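# Press the bell's button once and release it

## Task

Push the bell's button fully down briefly and then allow it to spring back up; the press counts only if the bell stays standing where it was, and a toppled or displaced bell means failure.

## Robot and tools

Robot: two FANUC CRX-5iA arms, left_arm and right_arm, each carrying a parallel two-finger gripper (50 mm maximum gap). In the scene frame the origin sits at table height midway between the nominal bases, +z is up, +x points out over the table, and left_arm is on the +y side (this does not match left/right in the images). Actual bases: left_arm at (-0.023, +0.331, +0.020) m, right_arm at (+0.039, -0.302, +0.020) m, each turned slightly about z. Every hand pose, Hand target and wrist-camera pose is given in that arm's own base frame; cam_high and the table use the scene frame.

Gripper geometry: fingers extend along the gripper's +z and close along its x. end_effector_position is the point between the pads; fingertips go 17.5 mm further. A camera block sticks out about 10 cm toward the gripper's -y. A closed gripper pushing straight down with its tips is a natural way to press the button.

The 18-number row (shared by execute_actions and move): one flat list covering both arms. Numbers 1-9 are left_arm: dx, dy, dz, rx, ry, rz, then gripper position, force_limit, speed. Numbers 10-18 are the same for right_arm. All lie in [-1, 1]. The six pose numbers are offsets, not poses: they are measured from that arm's Hand target as it stood when the action or move began, along that arm's base axes, and rotation (rx, ry, rz as one rotation vector) is about the Hand target position. Scale: 1.0 = 0.6 m or 180 degrees, so 0.05 is 3 cm. Sending all six zeros re-requests the current Hand target. Gripper numbers are absolute: position +1 fully open, about -0.65 pads touching, -1 to grip; force_limit -1/0/+1 gives roughly 20/102/185 N per pad; speed -1/0/+1 gives 20/85/150 mm/s. To leave a gripper unchanged, repeat the values last sent, since 0 is a real command.

execute_actions(actions, cameras): actions is a list of actions; each action is up to 15 rows, one per 1/30 s step, a short table holding its last row to fill 15 steps. Every row in one action is an offset from the same start, not from the row before; a new action starts from the updated Hand target, so repeating an offset keeps moving. An empty list returns state plus all camera images.

move(target, speed, blend, blocking, cameras): drives each gripper in a straight line toward target, one 18-number row or a list of up to 15 rows, all offsets from the Hand targets at the move's start. speed is metres per second (0.002 to 1, default 0.25; rotation up to twice that in rad/s), one value or one per target. blend in metres rounds corners of a list; 0 stops at each. blocking=false returns early while the move continues. Moves take at least 0.5 s and at most 10 s; they do not avoid obstacles. The result adds a "move:" line, e.g. done, off_target, moving, held or fault, plus limits (paced = pose clipped, held = steps withheld). done means within 3 mm and 2 degrees; neither done nor off_target tells you about contact.

wait(seconds 0-10) lets time pass holding the last commands. stop brakes a running move. zoom_image(camera, region=[x0,y0,x1,y1]) magnifies part of the latest image from cam_high, cam_left_wrist or cam_right_wrist (region at most 504x504 pixels; images are 896x504). read_manual gives only licence texts. finished_scene(scene) ends the current scene irreversibly; give the current scene's number.

Control behaviour: each step the commanded pose is clipped to within 70 mm and 16 degrees of the measured gripper pose; Hand target in results is the last pose after clipping, and the gripper often rests a little short of it. Sending any new action requests it again; if still short, add the gap as an offset. A stopped arm keeps pushing until commanded back, so after contact send a target back past the gripper.

Results: end_effector_position (m) and end_effector_quat_wxyz per arm, Hand target, Tool commands, joint velocities (may read "within noise"), gripper object_status (0 moving, 1 blocked opening, 2 blocked closing i.e. holding, 3 reached position or pads met) and position_measured in counts (gap about (250 - counts) x 0.202 mm). Flange force is the external force in gripper axes, noisy, with extra lines for earlier actions; "no reading" means no estimate. Camera calibration lines describe the cameras; wrist images may lag during motion.

Hazards: arms are stiff, so commanding even slightly beyond a firm contact such as the button's bottom can trigger a fault. Net force of 150 N or joint contact torque over its limit (wrist joints only about 23 N m) stops the arm for 10 s. Faster motion means harder impacts; approach the button slowly and press only a few millimetres beyond where it bottoms out, then lift. Do not knock the bell over or shift it, do not let anything fall or leave the table, avoid hard hits on fixed objects, and keep the arms apart: arm-to-arm presses can end the scene, and a clearance check may hold commands. Sustained pushing, holding loads or stretched poses heat motors; a MOTOR HOT line warns, and overheating brakes the arm for 30-60 s. Smooth, low-effort, quick motion is preferred.

Each tool is called after "Request:" by a JSON object that holds its "op" and its "data", one argument or row to a line.

## Session

Request:
{"op": "execute_actions", "data": {
  "actions": []
}}

Scene clock: 0.00 s.
left_arm: end_effector_position=(+0.5057, +0.1009, +0.3578) position_measured=3 object_status=3 end_effector_quat_wxyz=(-0.324, +0.849, +0.272, +0.317) | right_arm: end_effector_position=(+0.3972, -0.3488, +0.0897) position_measured=3 object_status=3 end_effector_quat_wxyz=(-0.309, +0.666, +0.265, +0.625)
Joint positions: left_arm=[-0.111 -0.086 0.03 -0.887 -1.36 -0.794] | right_arm=[-1.198 0.9 0.314 -1.276 -1.938 0.567]
Joint velocities: within noise
Flange force (N): no reading
Hand target: left_arm +0.5057, +0.1009, +0.3578; -0.324, +0.849, +0.272, +0.317 | right_arm +0.3972, -0.3488, +0.0897; -0.309, +0.666, +0.265, +0.625
Tool commands: left_gripper/position=+1.0 left_gripper/force_limit=+1.0 left_gripper/speed=+1.0 right_gripper/position=+1.0 right_gripper/force_limit=+1.0 right_gripper/speed=+1.0

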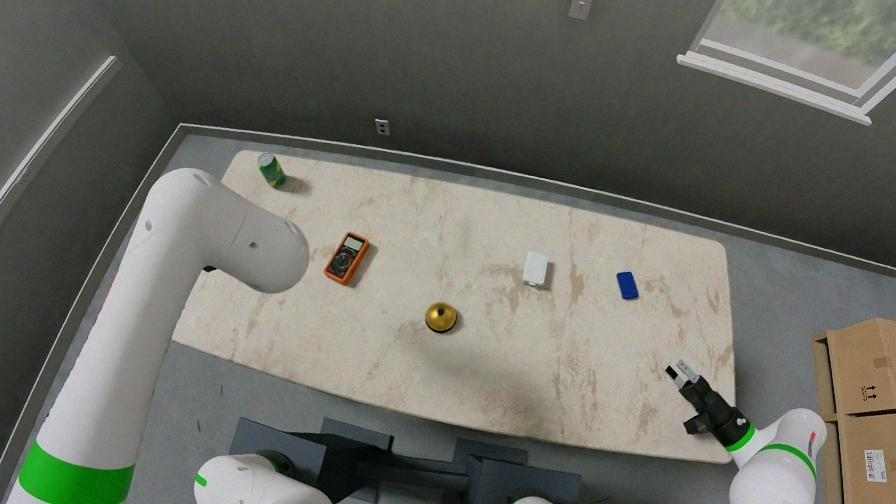

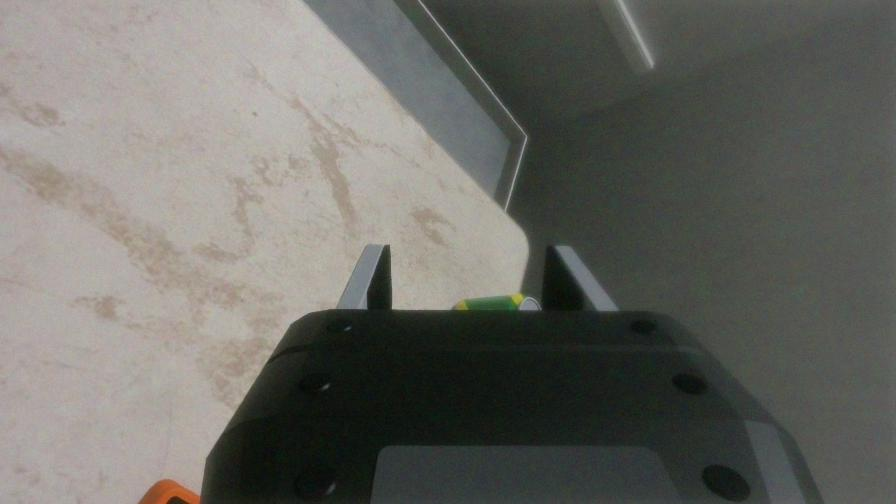

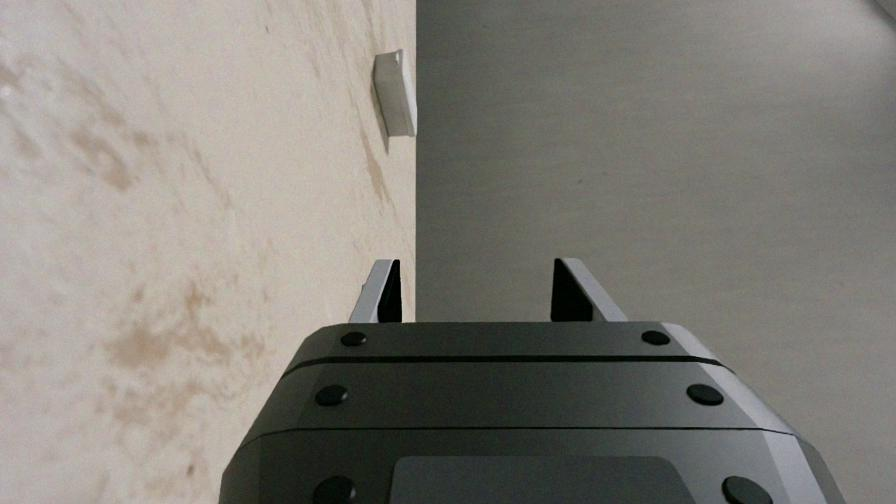

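Request:
{"op": "move", "data": {
  "target": [0.009,-0.758,-0.38,-0.268,0.134,0,-1,-0.8,1,0,0,0,0,0,0,1,1,1],
  "speed": 0.35,
  "cameras": ["all"]
}}

Scene clock: 19.87 s.
left_arm: end_effector_position=(+0.5111, -0.3539, +0.1299) position_measured=251 object_status=3 end_effector_quat_wxyz=(+0.000, +0.952, +0.305, +0.000) | right_arm: end_effector_position=(+0.3972, -0.3488, +0.0897) position_measured=3 object_status=3 end_effector_quat_wxyz=(-0.309, +0.666, +0.265, +0.625)
Joint positions: left_arm=[-0.395 0.483 0.24 0.001 -1.327 -0.556] | right_arm=[-1.198 0.9 0.314 -1.276 -1.938 0.567]
Flange force (N): left_arm=[-6.1 -20.1 6.3] | right_arm=[4.8 0.5 -0.3]
Hand target: left_arm +0.5111, -0.3539, +0.1298; +0.000, +0.952, +0.305, +0.000 | right_arm +0.3972, -0.3488, +0.0897; -0.309, +0.666, +0.265, +0.625
Off the commanded pose: left_arm 0.000 m, 0 deg | right_arm 0.000 m, 0 deg.
move: done
camera_calibration:
cam_left_wrist: T_world_to_cam=[[0.801104, 0.598524, 0.00123337, -0.189402], [0.564846, -0.756706, 0.329158, -0.579752], [0.197942, -0.262993, -0.944274, 0.0579756], [0, 0, 0, 1]] pos_world=[0.467726, -0.310093, 0.245809]

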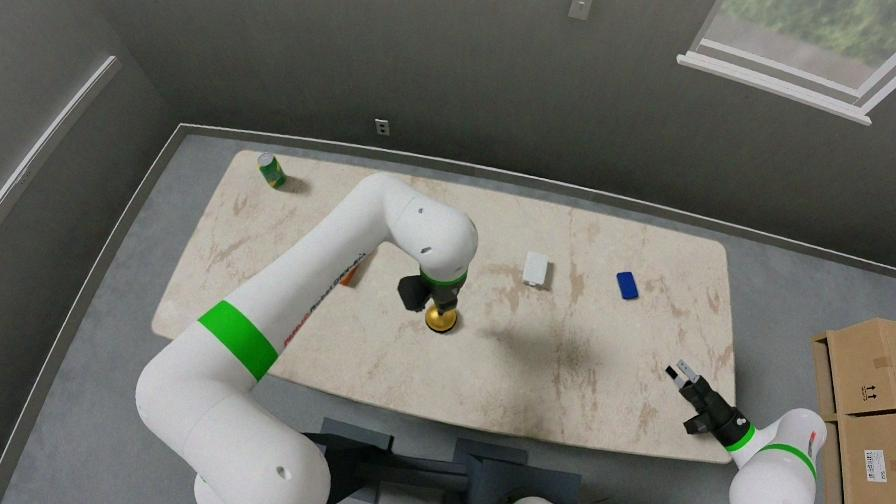

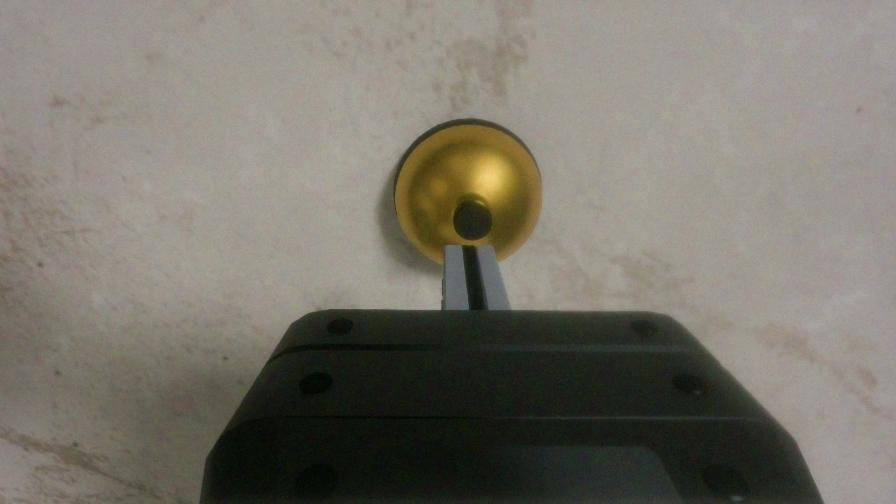

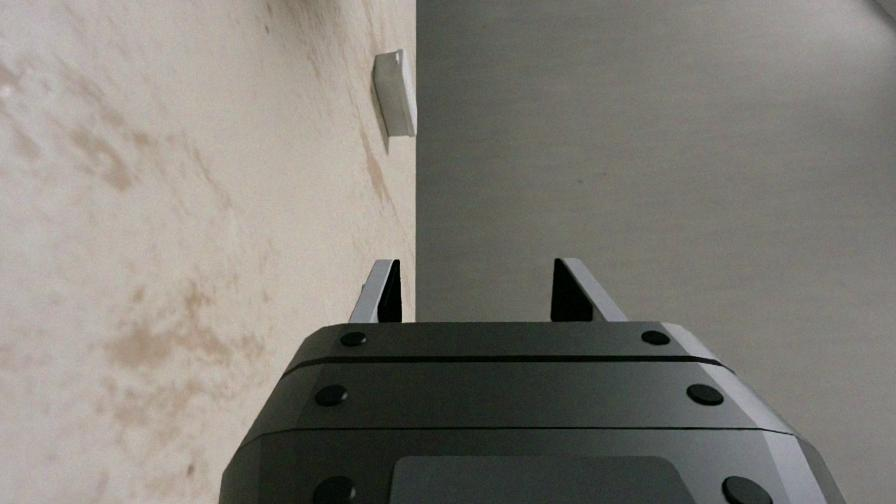

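Request:
{"op": "move", "data": {
  "target": [0.003,0.005,-0.09,0,0,0,-1,-0.8,1,0,0,0,0,0,0,1,1,1],
  "speed": 0.15,
  "cameras": ["cam_left_wrist"]
}}

Request:
{"op": "zoom_image", "data": {
  "camera": "cam_left_wrist",
  "region": [350, 80, 600, 320]
}}

Scene clock: 38.00 s.
left_arm: end_effector_position=(+0.5129, -0.3509, +0.0758) position_measured=251 object_status=3 end_effector_quat_wxyz=(+0.000, +0.952, +0.305, +0.000) | right_arm: end_effector_position=(+0.3972, -0.3488, +0.0897) position_measured=3 object_status=3 end_effector_quat_wxyz=(-0.309, +0.666, +0.265, +0.625)
Joint positions: left_arm=[-0.389 0.523 0.166 0.001 -1.214 -0.562] | right_arm=[-1.198 0.9 0.314 -1.276 -1.938 0.567]
Flange force (N): left_arm=[-6.9 -21.2 3.4] | right_arm=[4.1 0.8 -0.4]
Hand target: left_arm +0.5129, -0.3509, +0.0758; +0.000, +0.952, +0.305, +0.000 | right_arm +0.3972, -0.3488, +0.0897; -0.309, +0.666, +0.265, +0.625
Off the commanded pose: left_arm 0.000 m, 0 deg | right_arm 0.000 m, 0 deg.
move: done
camera_calibration:
cam_left_wrist: T_world_to_cam=[[0.801117, 0.598507, 0.00117747, -0.192573], [0.56483, -0.756687, 0.329229, -0.560725], [0.197937, -0.263085, -0.94425, 0.00738703], [0, 0, 0, 1]] pos_world=[0.469526, -0.307093, 0.191809]
Images, in order (width x height): cam_left_wrist 896x504.

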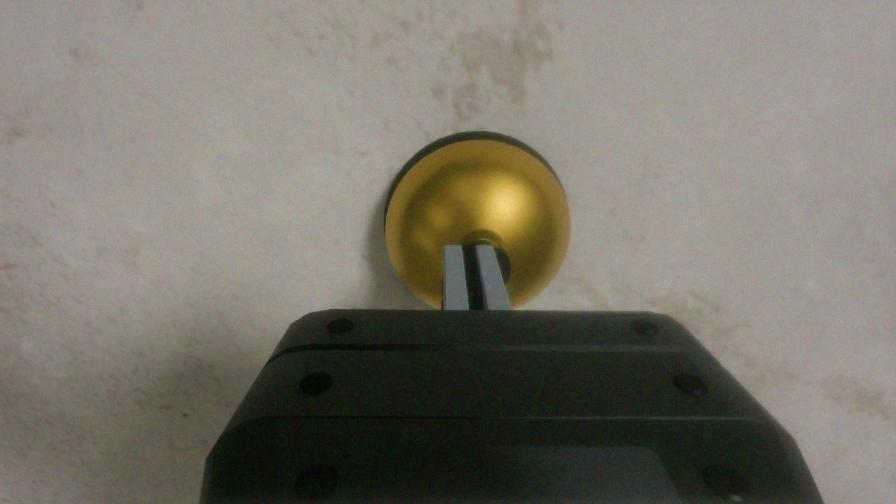

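Scaled by 2.016 from the camera's 896x504 image, which has a finer 1280x720 frame.

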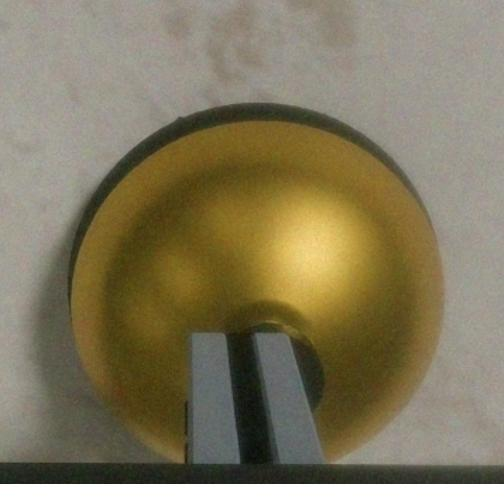

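Request:
{"op": "move", "data": {
  "target": [0.0112,0.0084,-0.008,0,0,0,-1,-0.8,1,0,0,0,0,0,0,1,1,1],
  "speed": 0.1,
  "cameras": ["cam_left_wrist"]
}}

Request:
{"op": "zoom_image", "data": {
  "camera": "cam_left_wrist",
  "region": [350, 80, 600, 320]
}}

Scene clock: 56.37 s.
left_arm: end_effector_position=(+0.5196, -0.3459, +0.0710) position_measured=251 object_status=3 end_effector_quat_wxyz=(+0.000, +0.952, +0.305, +0.000) | right_arm: end_effector_position=(+0.3972, -0.3488, +0.0897) position_measured=3 object_status=3 end_effector_quat_wxyz=(-0.309, +0.666, +0.265, +0.625)
Joint positions: left_arm=[-0.377 0.533 0.17 0.001 -1.208 -0.574] | right_arm=[-1.198 0.9 0.314 -1.276 -1.938 0.567]
Flange force (N): left_arm=[-7.2 -20.7 1.9] | right_arm=[4.7 -0.2 -0.3]
Hand target: left_arm +0.5196, -0.3459, +0.0710; +0.000, +0.952, +0.305, +0.000 | right_arm +0.3972, -0.3488, +0.0897; -0.309, +0.666, +0.265, +0.625
Off the commanded pose: left_arm 0.000 m, 0 deg | right_arm 0.000 m, 0 deg.
move: done
camera_calibration:
cam_left_wrist: T_world_to_cam=[[0.801121, 0.598501, 0.00115855, -0.200928], [0.564856, -0.756722, 0.329105, -0.559145], [0.197847, -0.262999, -0.944293, 0.00292124], [0, 0, 0, 1]] pos_world=[0.476226, -0.302093, 0.187009]
Images, in order (width x height): cam_left_wrist 896x504.

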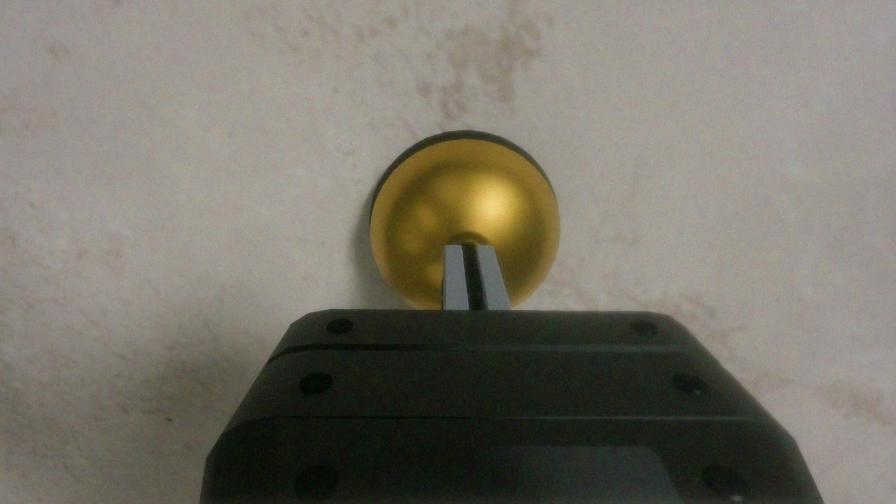

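Scaled by 2.016 from the camera's 896x504 image, which has a finer 1280x720 frame.

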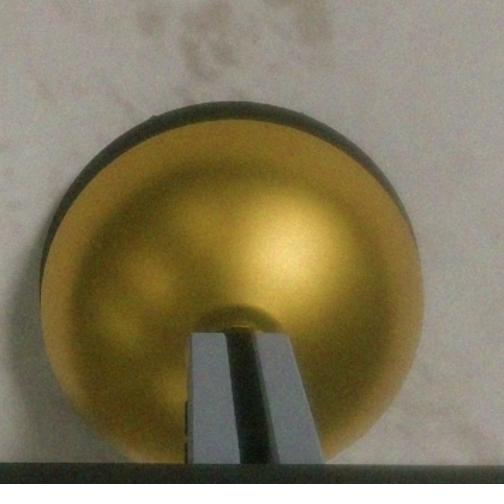

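Request:
{"op": "move", "data": {
  "target": [0,0,-0.012,0,0,0,-1,-0.8,1,0,0,0,0,0,0,1,1,1],
  "speed": 0.03,
  "cameras": ["cam_left_wrist"]
}}

Request:
{"op": "zoom_image", "data": {
  "camera": "cam_left_wrist",
  "region": [350, 80, 600, 320]
}}

Scene clock: 65.93 s.
left_arm: end_effector_position=(+0.5197, -0.3458, +0.0638) position_measured=251 object_status=3 end_effector_quat_wxyz=(+0.000, +0.952, +0.305, +0.000) | right_arm: end_effector_position=(+0.3972, -0.3488, +0.0897) position_measured=3 object_status=3 end_effector_quat_wxyz=(-0.309, +0.666, +0.265, +0.625)
Joint positions: left_arm=[-0.377 0.54 0.162 0.001 -1.193 -0.574] | right_arm=[-1.198 0.9 0.314 -1.276 -1.938 0.567]
Flange force (N): left_arm=[-7.3 -31.7 -60.1] | right_arm=[4.6 0.6 0.0]
Hand target: left_arm +0.5196, -0.3459, +0.0638; +0.000, +0.952, +0.305, +0.000 | right_arm +0.3972, -0.3488, +0.0897; -0.309, +0.666, +0.265, +0.625
Off the commanded pose: left_arm 0.000 m, 0 deg | right_arm 0.000 m, 0 deg.
move: done
camera_calibration:
cam_left_wrist: T_world_to_cam=[[0.801039, 0.598612, 0.0011275, -0.200841], [0.564942, -0.756603, 0.329229, -0.556803], [0.197933, -0.263088, -0.944249, -0.00395398], [0, 0, 0, 1]] pos_world=[0.476226, -0.302094, 0.179809]
Images, in order (width x height): cam_left_wrist 896x504.

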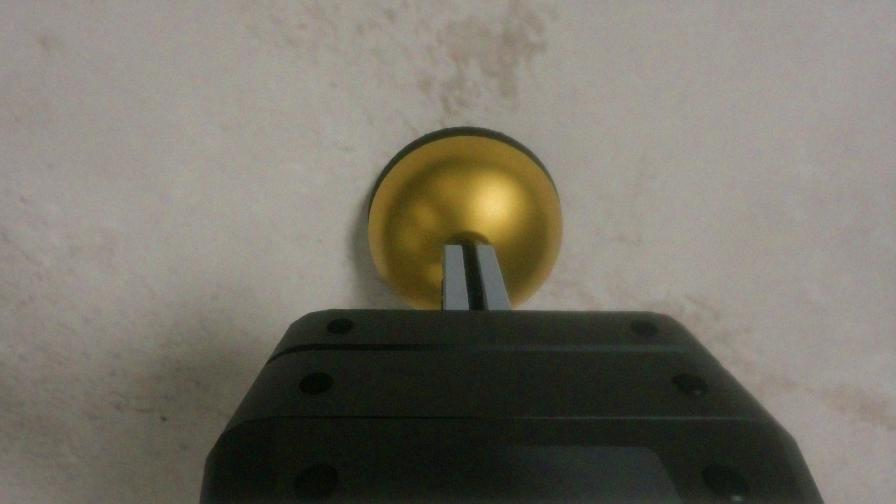

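Scaled by 2.016 from the camera's 896x504 image, which has a finer 1280x720 frame.

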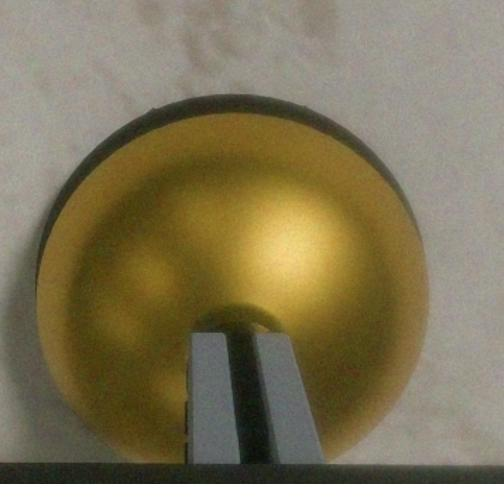

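Request:
{"op": "move", "data": {
  "target": [0,0,0.1,0,0,0,-1,-0.8,1,0,0,0,0,0,0,1,1,1],
  "speed": 0.15
}}

Request:
{"op": "finished_scene", "data": {
  "scene": 1
}}

Scene clock: 69.77 s.
left_arm: end_effector_position=(+0.5196, -0.3459, +0.1238) position_measured=251 object_status=3 end_effector_quat_wxyz=(+0.000, +0.952, +0.305, +0.000) | right_arm: end_effector_position=(+0.3972, -0.3488, +0.0897) position_measured=3 object_status=3 end_effector_quat_wxyz=(-0.309, +0.666, +0.265, +0.625)
Joint positions: left_arm=[-0.377 0.493 0.24 0.001 -1.317 -0.574] | right_arm=[-1.198 0.9 0.314 -1.276 -1.938 0.567]
Flange force (N): left_arm=[-7.4 -21.5 4.9] | right_arm=[4.7 0.2 -0.3]
Hand target: left_arm +0.5196, -0.3459, +0.1238; +0.000, +0.952, +0.305, +0.000 | right_arm +0.3972, -0.3488, +0.0897; -0.309, +0.666, +0.265, +0.625
Off the commanded pose: left_arm 0.000 m, 0 deg | right_arm 0.000 m, 0 deg.
move: done

The scene is finished: the task was done.


## Next scene

The same job, from a new start.

Request:
{"op": "execute_actions", "data": {
  "actions": []
}}

Scene clock: 0.00 s.
left_arm: end_effector_position=(+0.8787, +0.0266, +0.0883) position_measured=3 object_status=3 end_effector_quat_wxyz=(+0.398, +0.044, +0.835, -0.378) | right_arm: end_effector_position=(+0.4846, +0.2406, +0.2312) position_measured=3 object_status=3 end_effector_quat_wxyz=(-0.143, -0.342, +0.925, -0.086)
Joint positions: left_arm=[0.335 0.925 0.124 1.564 -0.991 -0.004] | right_arm=[0.735 0.491 0.432 0.054 -1.842 1.55]
Joint velocities: within noise
Flange force (N): no reading
Hand target: left_arm +0.8787, +0.0266, +0.0883; +0.398, +0.044, +0.835, -0.378 | right_arm +0.4846, +0.2406, +0.2312; -0.143, -0.342, +0.925, -0.086
Tool commands: left_gripper/position=+1.0 left_gripper/force_limit=+1.0 left_gripper/speed=+1.0 right_gripper/position=+1.0 right_gripper/force_limit=+1.0 right_gripper/speed=+1.0
camera_calibration:
cam_left_wrist: T_world_to_cam=[[-0.688349, -0.241132, -0.684128, 0.680096], [0.132911, 0.885237, -0.445747, -0.0814473], [0.713099, -0.397758, -0.577303, -0.435488], [0, 0, 0, 1]] pos_world=[0.789515, 0.062874, 0.177559]
cam_right_wrist: T_world_to_cam=[[-0.732601, -0.600489, 0.320482, 0.432788], [-0.545056, 0.799569, 0.252196, 0.0288923], [-0.407688, 0.0100788, -0.913066, 0.539861], [0, 0, 0, 1]] pos_world=[0.552904, 0.231342, 0.346942]

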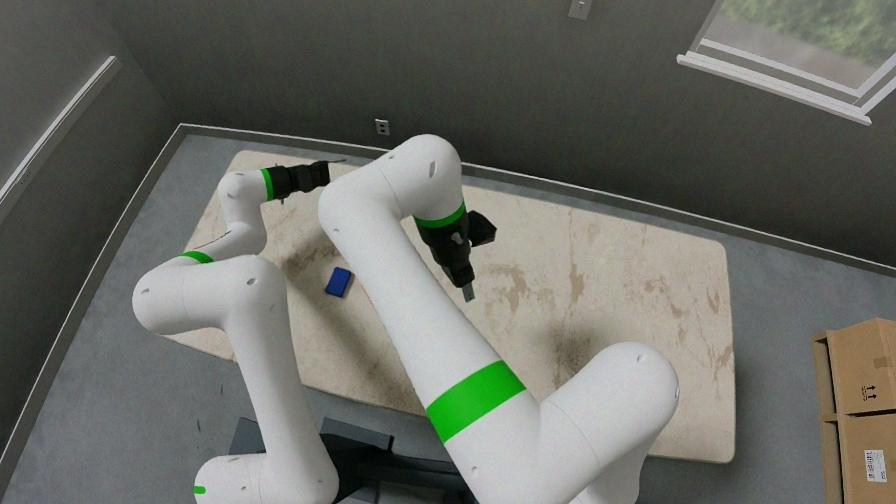

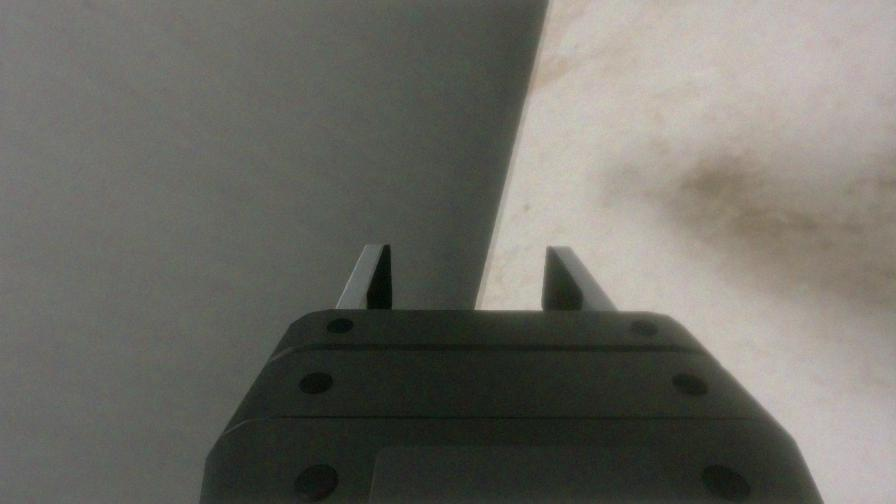

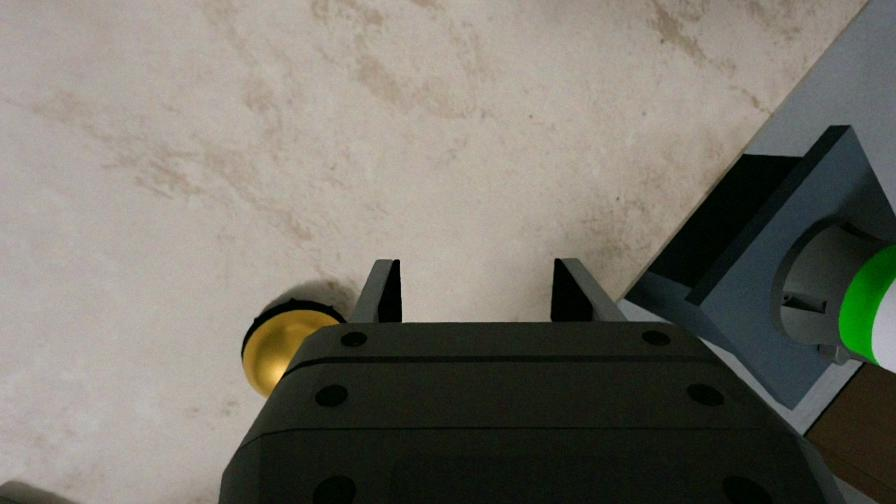

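Request:
{"op": "move", "data": {
  "target": [0,0,0,0,0,0,1,1,1,-0.05,0.22,-0.17,0.083,-0.067,0,-1,-0.8,1],
  "speed": 0.3,
  "cameras": ["cam_high","cam_right_wrist"]
}}

Request:
{"op": "zoom_image", "data": {
  "camera": "cam_right_wrist",
  "region": [350, 80, 600, 320]
}}

Scene clock: 14.50 s.
left_arm: end_effector_position=(+0.8787, +0.0266, +0.0883) position_measured=3 object_status=3 end_effector_quat_wxyz=(+0.398, +0.044, +0.835, -0.378) | right_arm: end_effector_position=(+0.4546, +0.3725, +0.1293) position_measured=251 object_status=3 end_effector_quat_wxyz=(+0.000, -0.347, +0.938, +0.000)
Joint positions: left_arm=[0.335 0.925 0.124 1.564 -0.991 -0.004] | right_arm=[0.91 0.4 0.12 0.001 -1.29 1.368]
Flange force (N): left_arm=[15.6 -17.4 -12.7] | right_arm=[0.4 0.2 -2.7]
Hand target: left_arm +0.8787, +0.0266, +0.0883; +0.398, +0.044, +0.835, -0.378 | right_arm +0.4546, +0.3726, +0.1292; +0.000, -0.347, +0.938, +0.000
Off the commanded pose: left_arm 0.000 m, 0 deg | right_arm 0.000 m, 0 deg.
move: done
camera_calibration:
cam_right_wrist: T_world_to_cam=[[-0.766444, -0.642307, -0.00232507, 0.59542], [-0.606868, 0.72296, 0.330213, -0.0208074], [-0.210417, 0.254501, -0.943904, 0.256477], [0, 0, 0, 1]] pos_world=[0.497695, 0.332212, 0.250345]
Images, in order (width x height): cam_high 896x504, cam_right_wrist 896x504.

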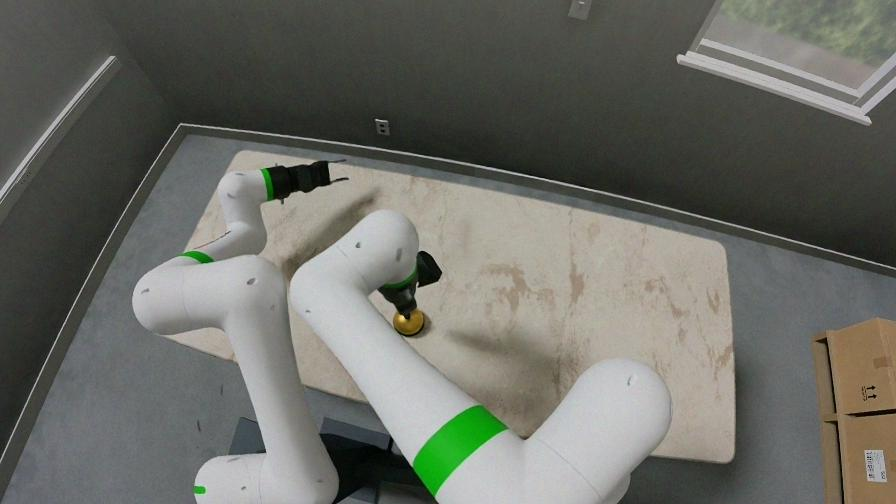

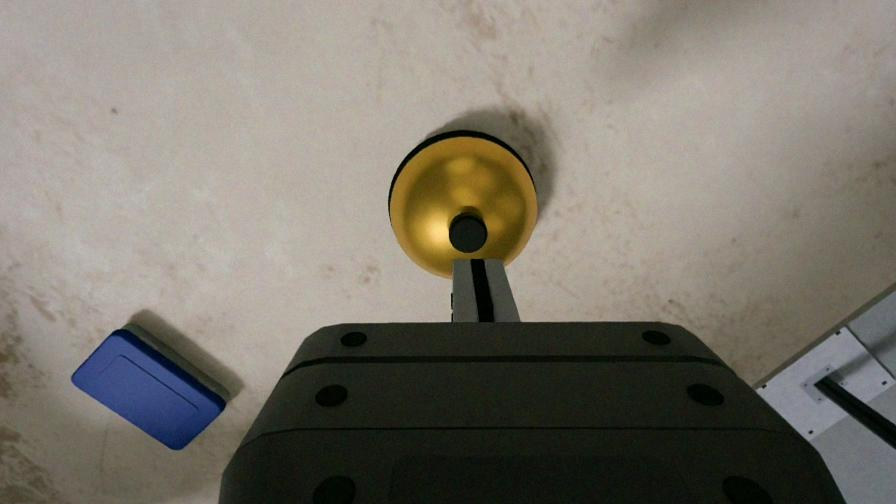

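Scaled by 2.016 from the camera's 896x504 image, which has a finer 1280x720 frame.

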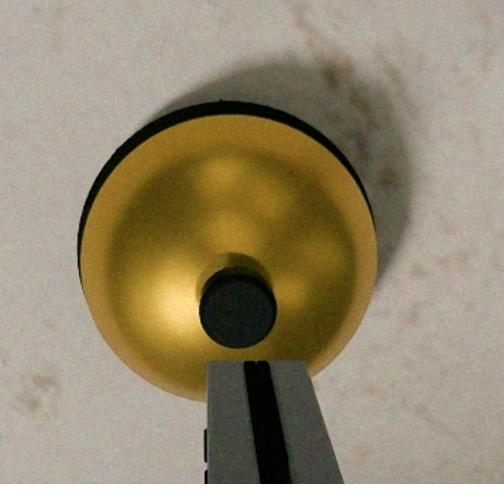

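Request:
{"op": "move", "data": {
  "target": [0,0,0,0,0,0,1,1,1,-0.0033,0.0042,-0.088,0,0,0,-1,-0.8,1],
  "speed": 0.15,
  "cameras": ["cam_right_wrist"]
}}

Request:
{"op": "zoom_image", "data": {
  "camera": "cam_right_wrist",
  "region": [350, 80, 600, 320]
}}

Scene clock: 23.13 s.
left_arm: end_effector_position=(+0.8787, +0.0266, +0.0883) position_measured=3 object_status=3 end_effector_quat_wxyz=(+0.398, +0.044, +0.835, -0.378) | right_arm: end_effector_position=(+0.4526, +0.3751, +0.0765) position_measured=251 object_status=3 end_effector_quat_wxyz=(+0.000, -0.347, +0.938, +0.000)
Joint positions: left_arm=[0.335 0.925 0.124 1.564 -0.991 -0.004] | right_arm=[0.916 0.443 0.05 0.001 -1.178 1.363]
Flange force (N): left_arm=[15.7 -17.3 -12.8] | right_arm=[-0.2 0.4 -3.3]
Hand target: left_arm +0.8787, +0.0266, +0.0883; +0.398, +0.044, +0.835, -0.378 | right_arm +0.4526, +0.3751, +0.0764; +0.000, -0.347, +0.938, +0.000
Off the commanded pose: left_arm 0.000 m, 0 deg | right_arm 0.000 m, 0 deg.
move: done
camera_calibration:
cam_right_wrist: T_world_to_cam=[[-0.766384, -0.642379, -0.00228902, 0.595434], [-0.606948, 0.722937, 0.330114, -0.00626567], [-0.210403, 0.254383, -0.943938, 0.205642], [0, 0, 0, 1]] pos_world=[0.495795, 0.334712, 0.197544]
Images, in order (width x height): cam_right_wrist 896x504.

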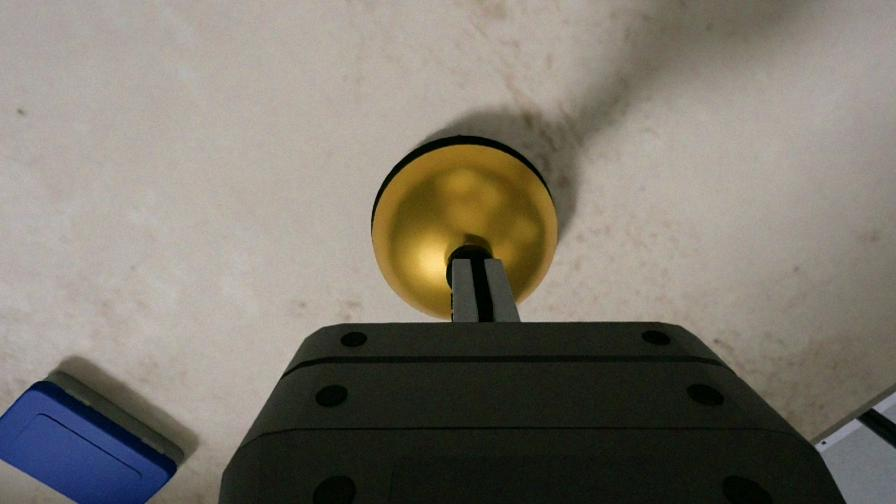

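Scaled by 2.016 from the camera's 896x504 image, which has a finer 1280x720 frame.

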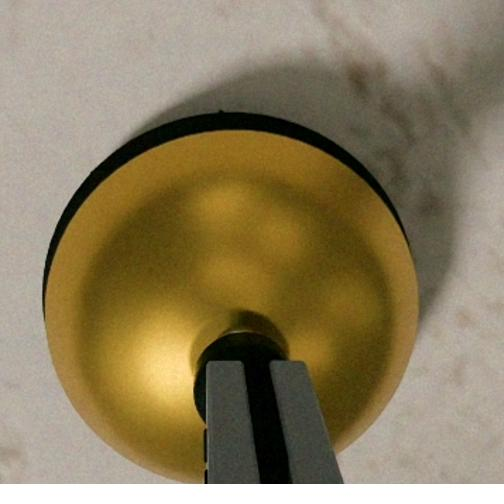

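Request:
{"op": "move", "data": {
  "target": [
    [0,0,0,0,0,0,1,1,1,0.0025,0.0022,-0.004,0,0,0,-1,-0.8,1],
    [0,0,0,0,0,0,1,1,1,0.0025,0.0022,-0.0185,0,0,0,-1,-0.8,1]
  ],
  "speed": 0.03
}}

Scene clock: 30.80 s.
left_arm: end_effector_position=(+0.8787, +0.0266, +0.0883) position_measured=3 object_status=3 end_effector_quat_wxyz=(+0.398, +0.044, +0.835, -0.378) | right_arm: end_effector_position=(+0.4541, +0.3764, +0.0655) position_measured=251 object_status=3 end_effector_quat_wxyz=(+0.000, -0.347, +0.938, +0.000)
Joint positions: left_arm=[0.335 0.925 0.124 1.564 -0.991 -0.004] | right_arm=[0.915 0.458 0.044 0.001 -1.157 1.363]
Flange force (N): left_arm=[15.1 -17.1 -12.9] | right_arm=[14.8 3.2 -67.7]
Hand target: left_arm +0.8787, +0.0266, +0.0883; +0.398, +0.044, +0.835, -0.378 | right_arm +0.4541, +0.3764, +0.0653; +0.000, -0.347, +0.938, +0.000
Off the commanded pose: left_arm 0.000 m, 0 deg | right_arm 0.000 m, 0 deg.
move: done

Request:
{"op": "move", "data": {
  "target": [0,0,0,0,0,0,1,1,1,0,0,0.1,0,0,0,-1,-0.8,1],
  "speed": 0.15
}}

Request:
{"op": "finished_scene", "data": {
  "scene": 2
}}

Scene clock: 34.67 s.
left_arm: end_effector_position=(+0.8787, +0.0266, +0.0883) position_measured=3 object_status=3 end_effector_quat_wxyz=(+0.398, +0.044, +0.835, -0.378) | right_arm: end_effector_position=(+0.4541, +0.3764, +0.1253) position_measured=251 object_status=3 end_effector_quat_wxyz=(+0.000, -0.347, +0.938, +0.000)
Joint positions: left_arm=[0.335 0.925 0.124 1.564 -0.991 -0.004] | right_arm=[0.915 0.408 0.121 0.001 -1.284 1.363]
Flange force (N): left_arm=[15.3 -17.2 -12.4] | right_arm=[-0.3 0.4 -2.8]
Hand target: left_arm +0.8787, +0.0266, +0.0883; +0.398, +0.044, +0.835, -0.378 | right_arm +0.4541, +0.3764, +0.1253; +0.000, -0.347, +0.938, +0.000
Off the commanded pose: left_arm 0.000 m, 0 deg | right_arm 0.000 m, 0 deg.
move: done

The scene is finished: the task was done.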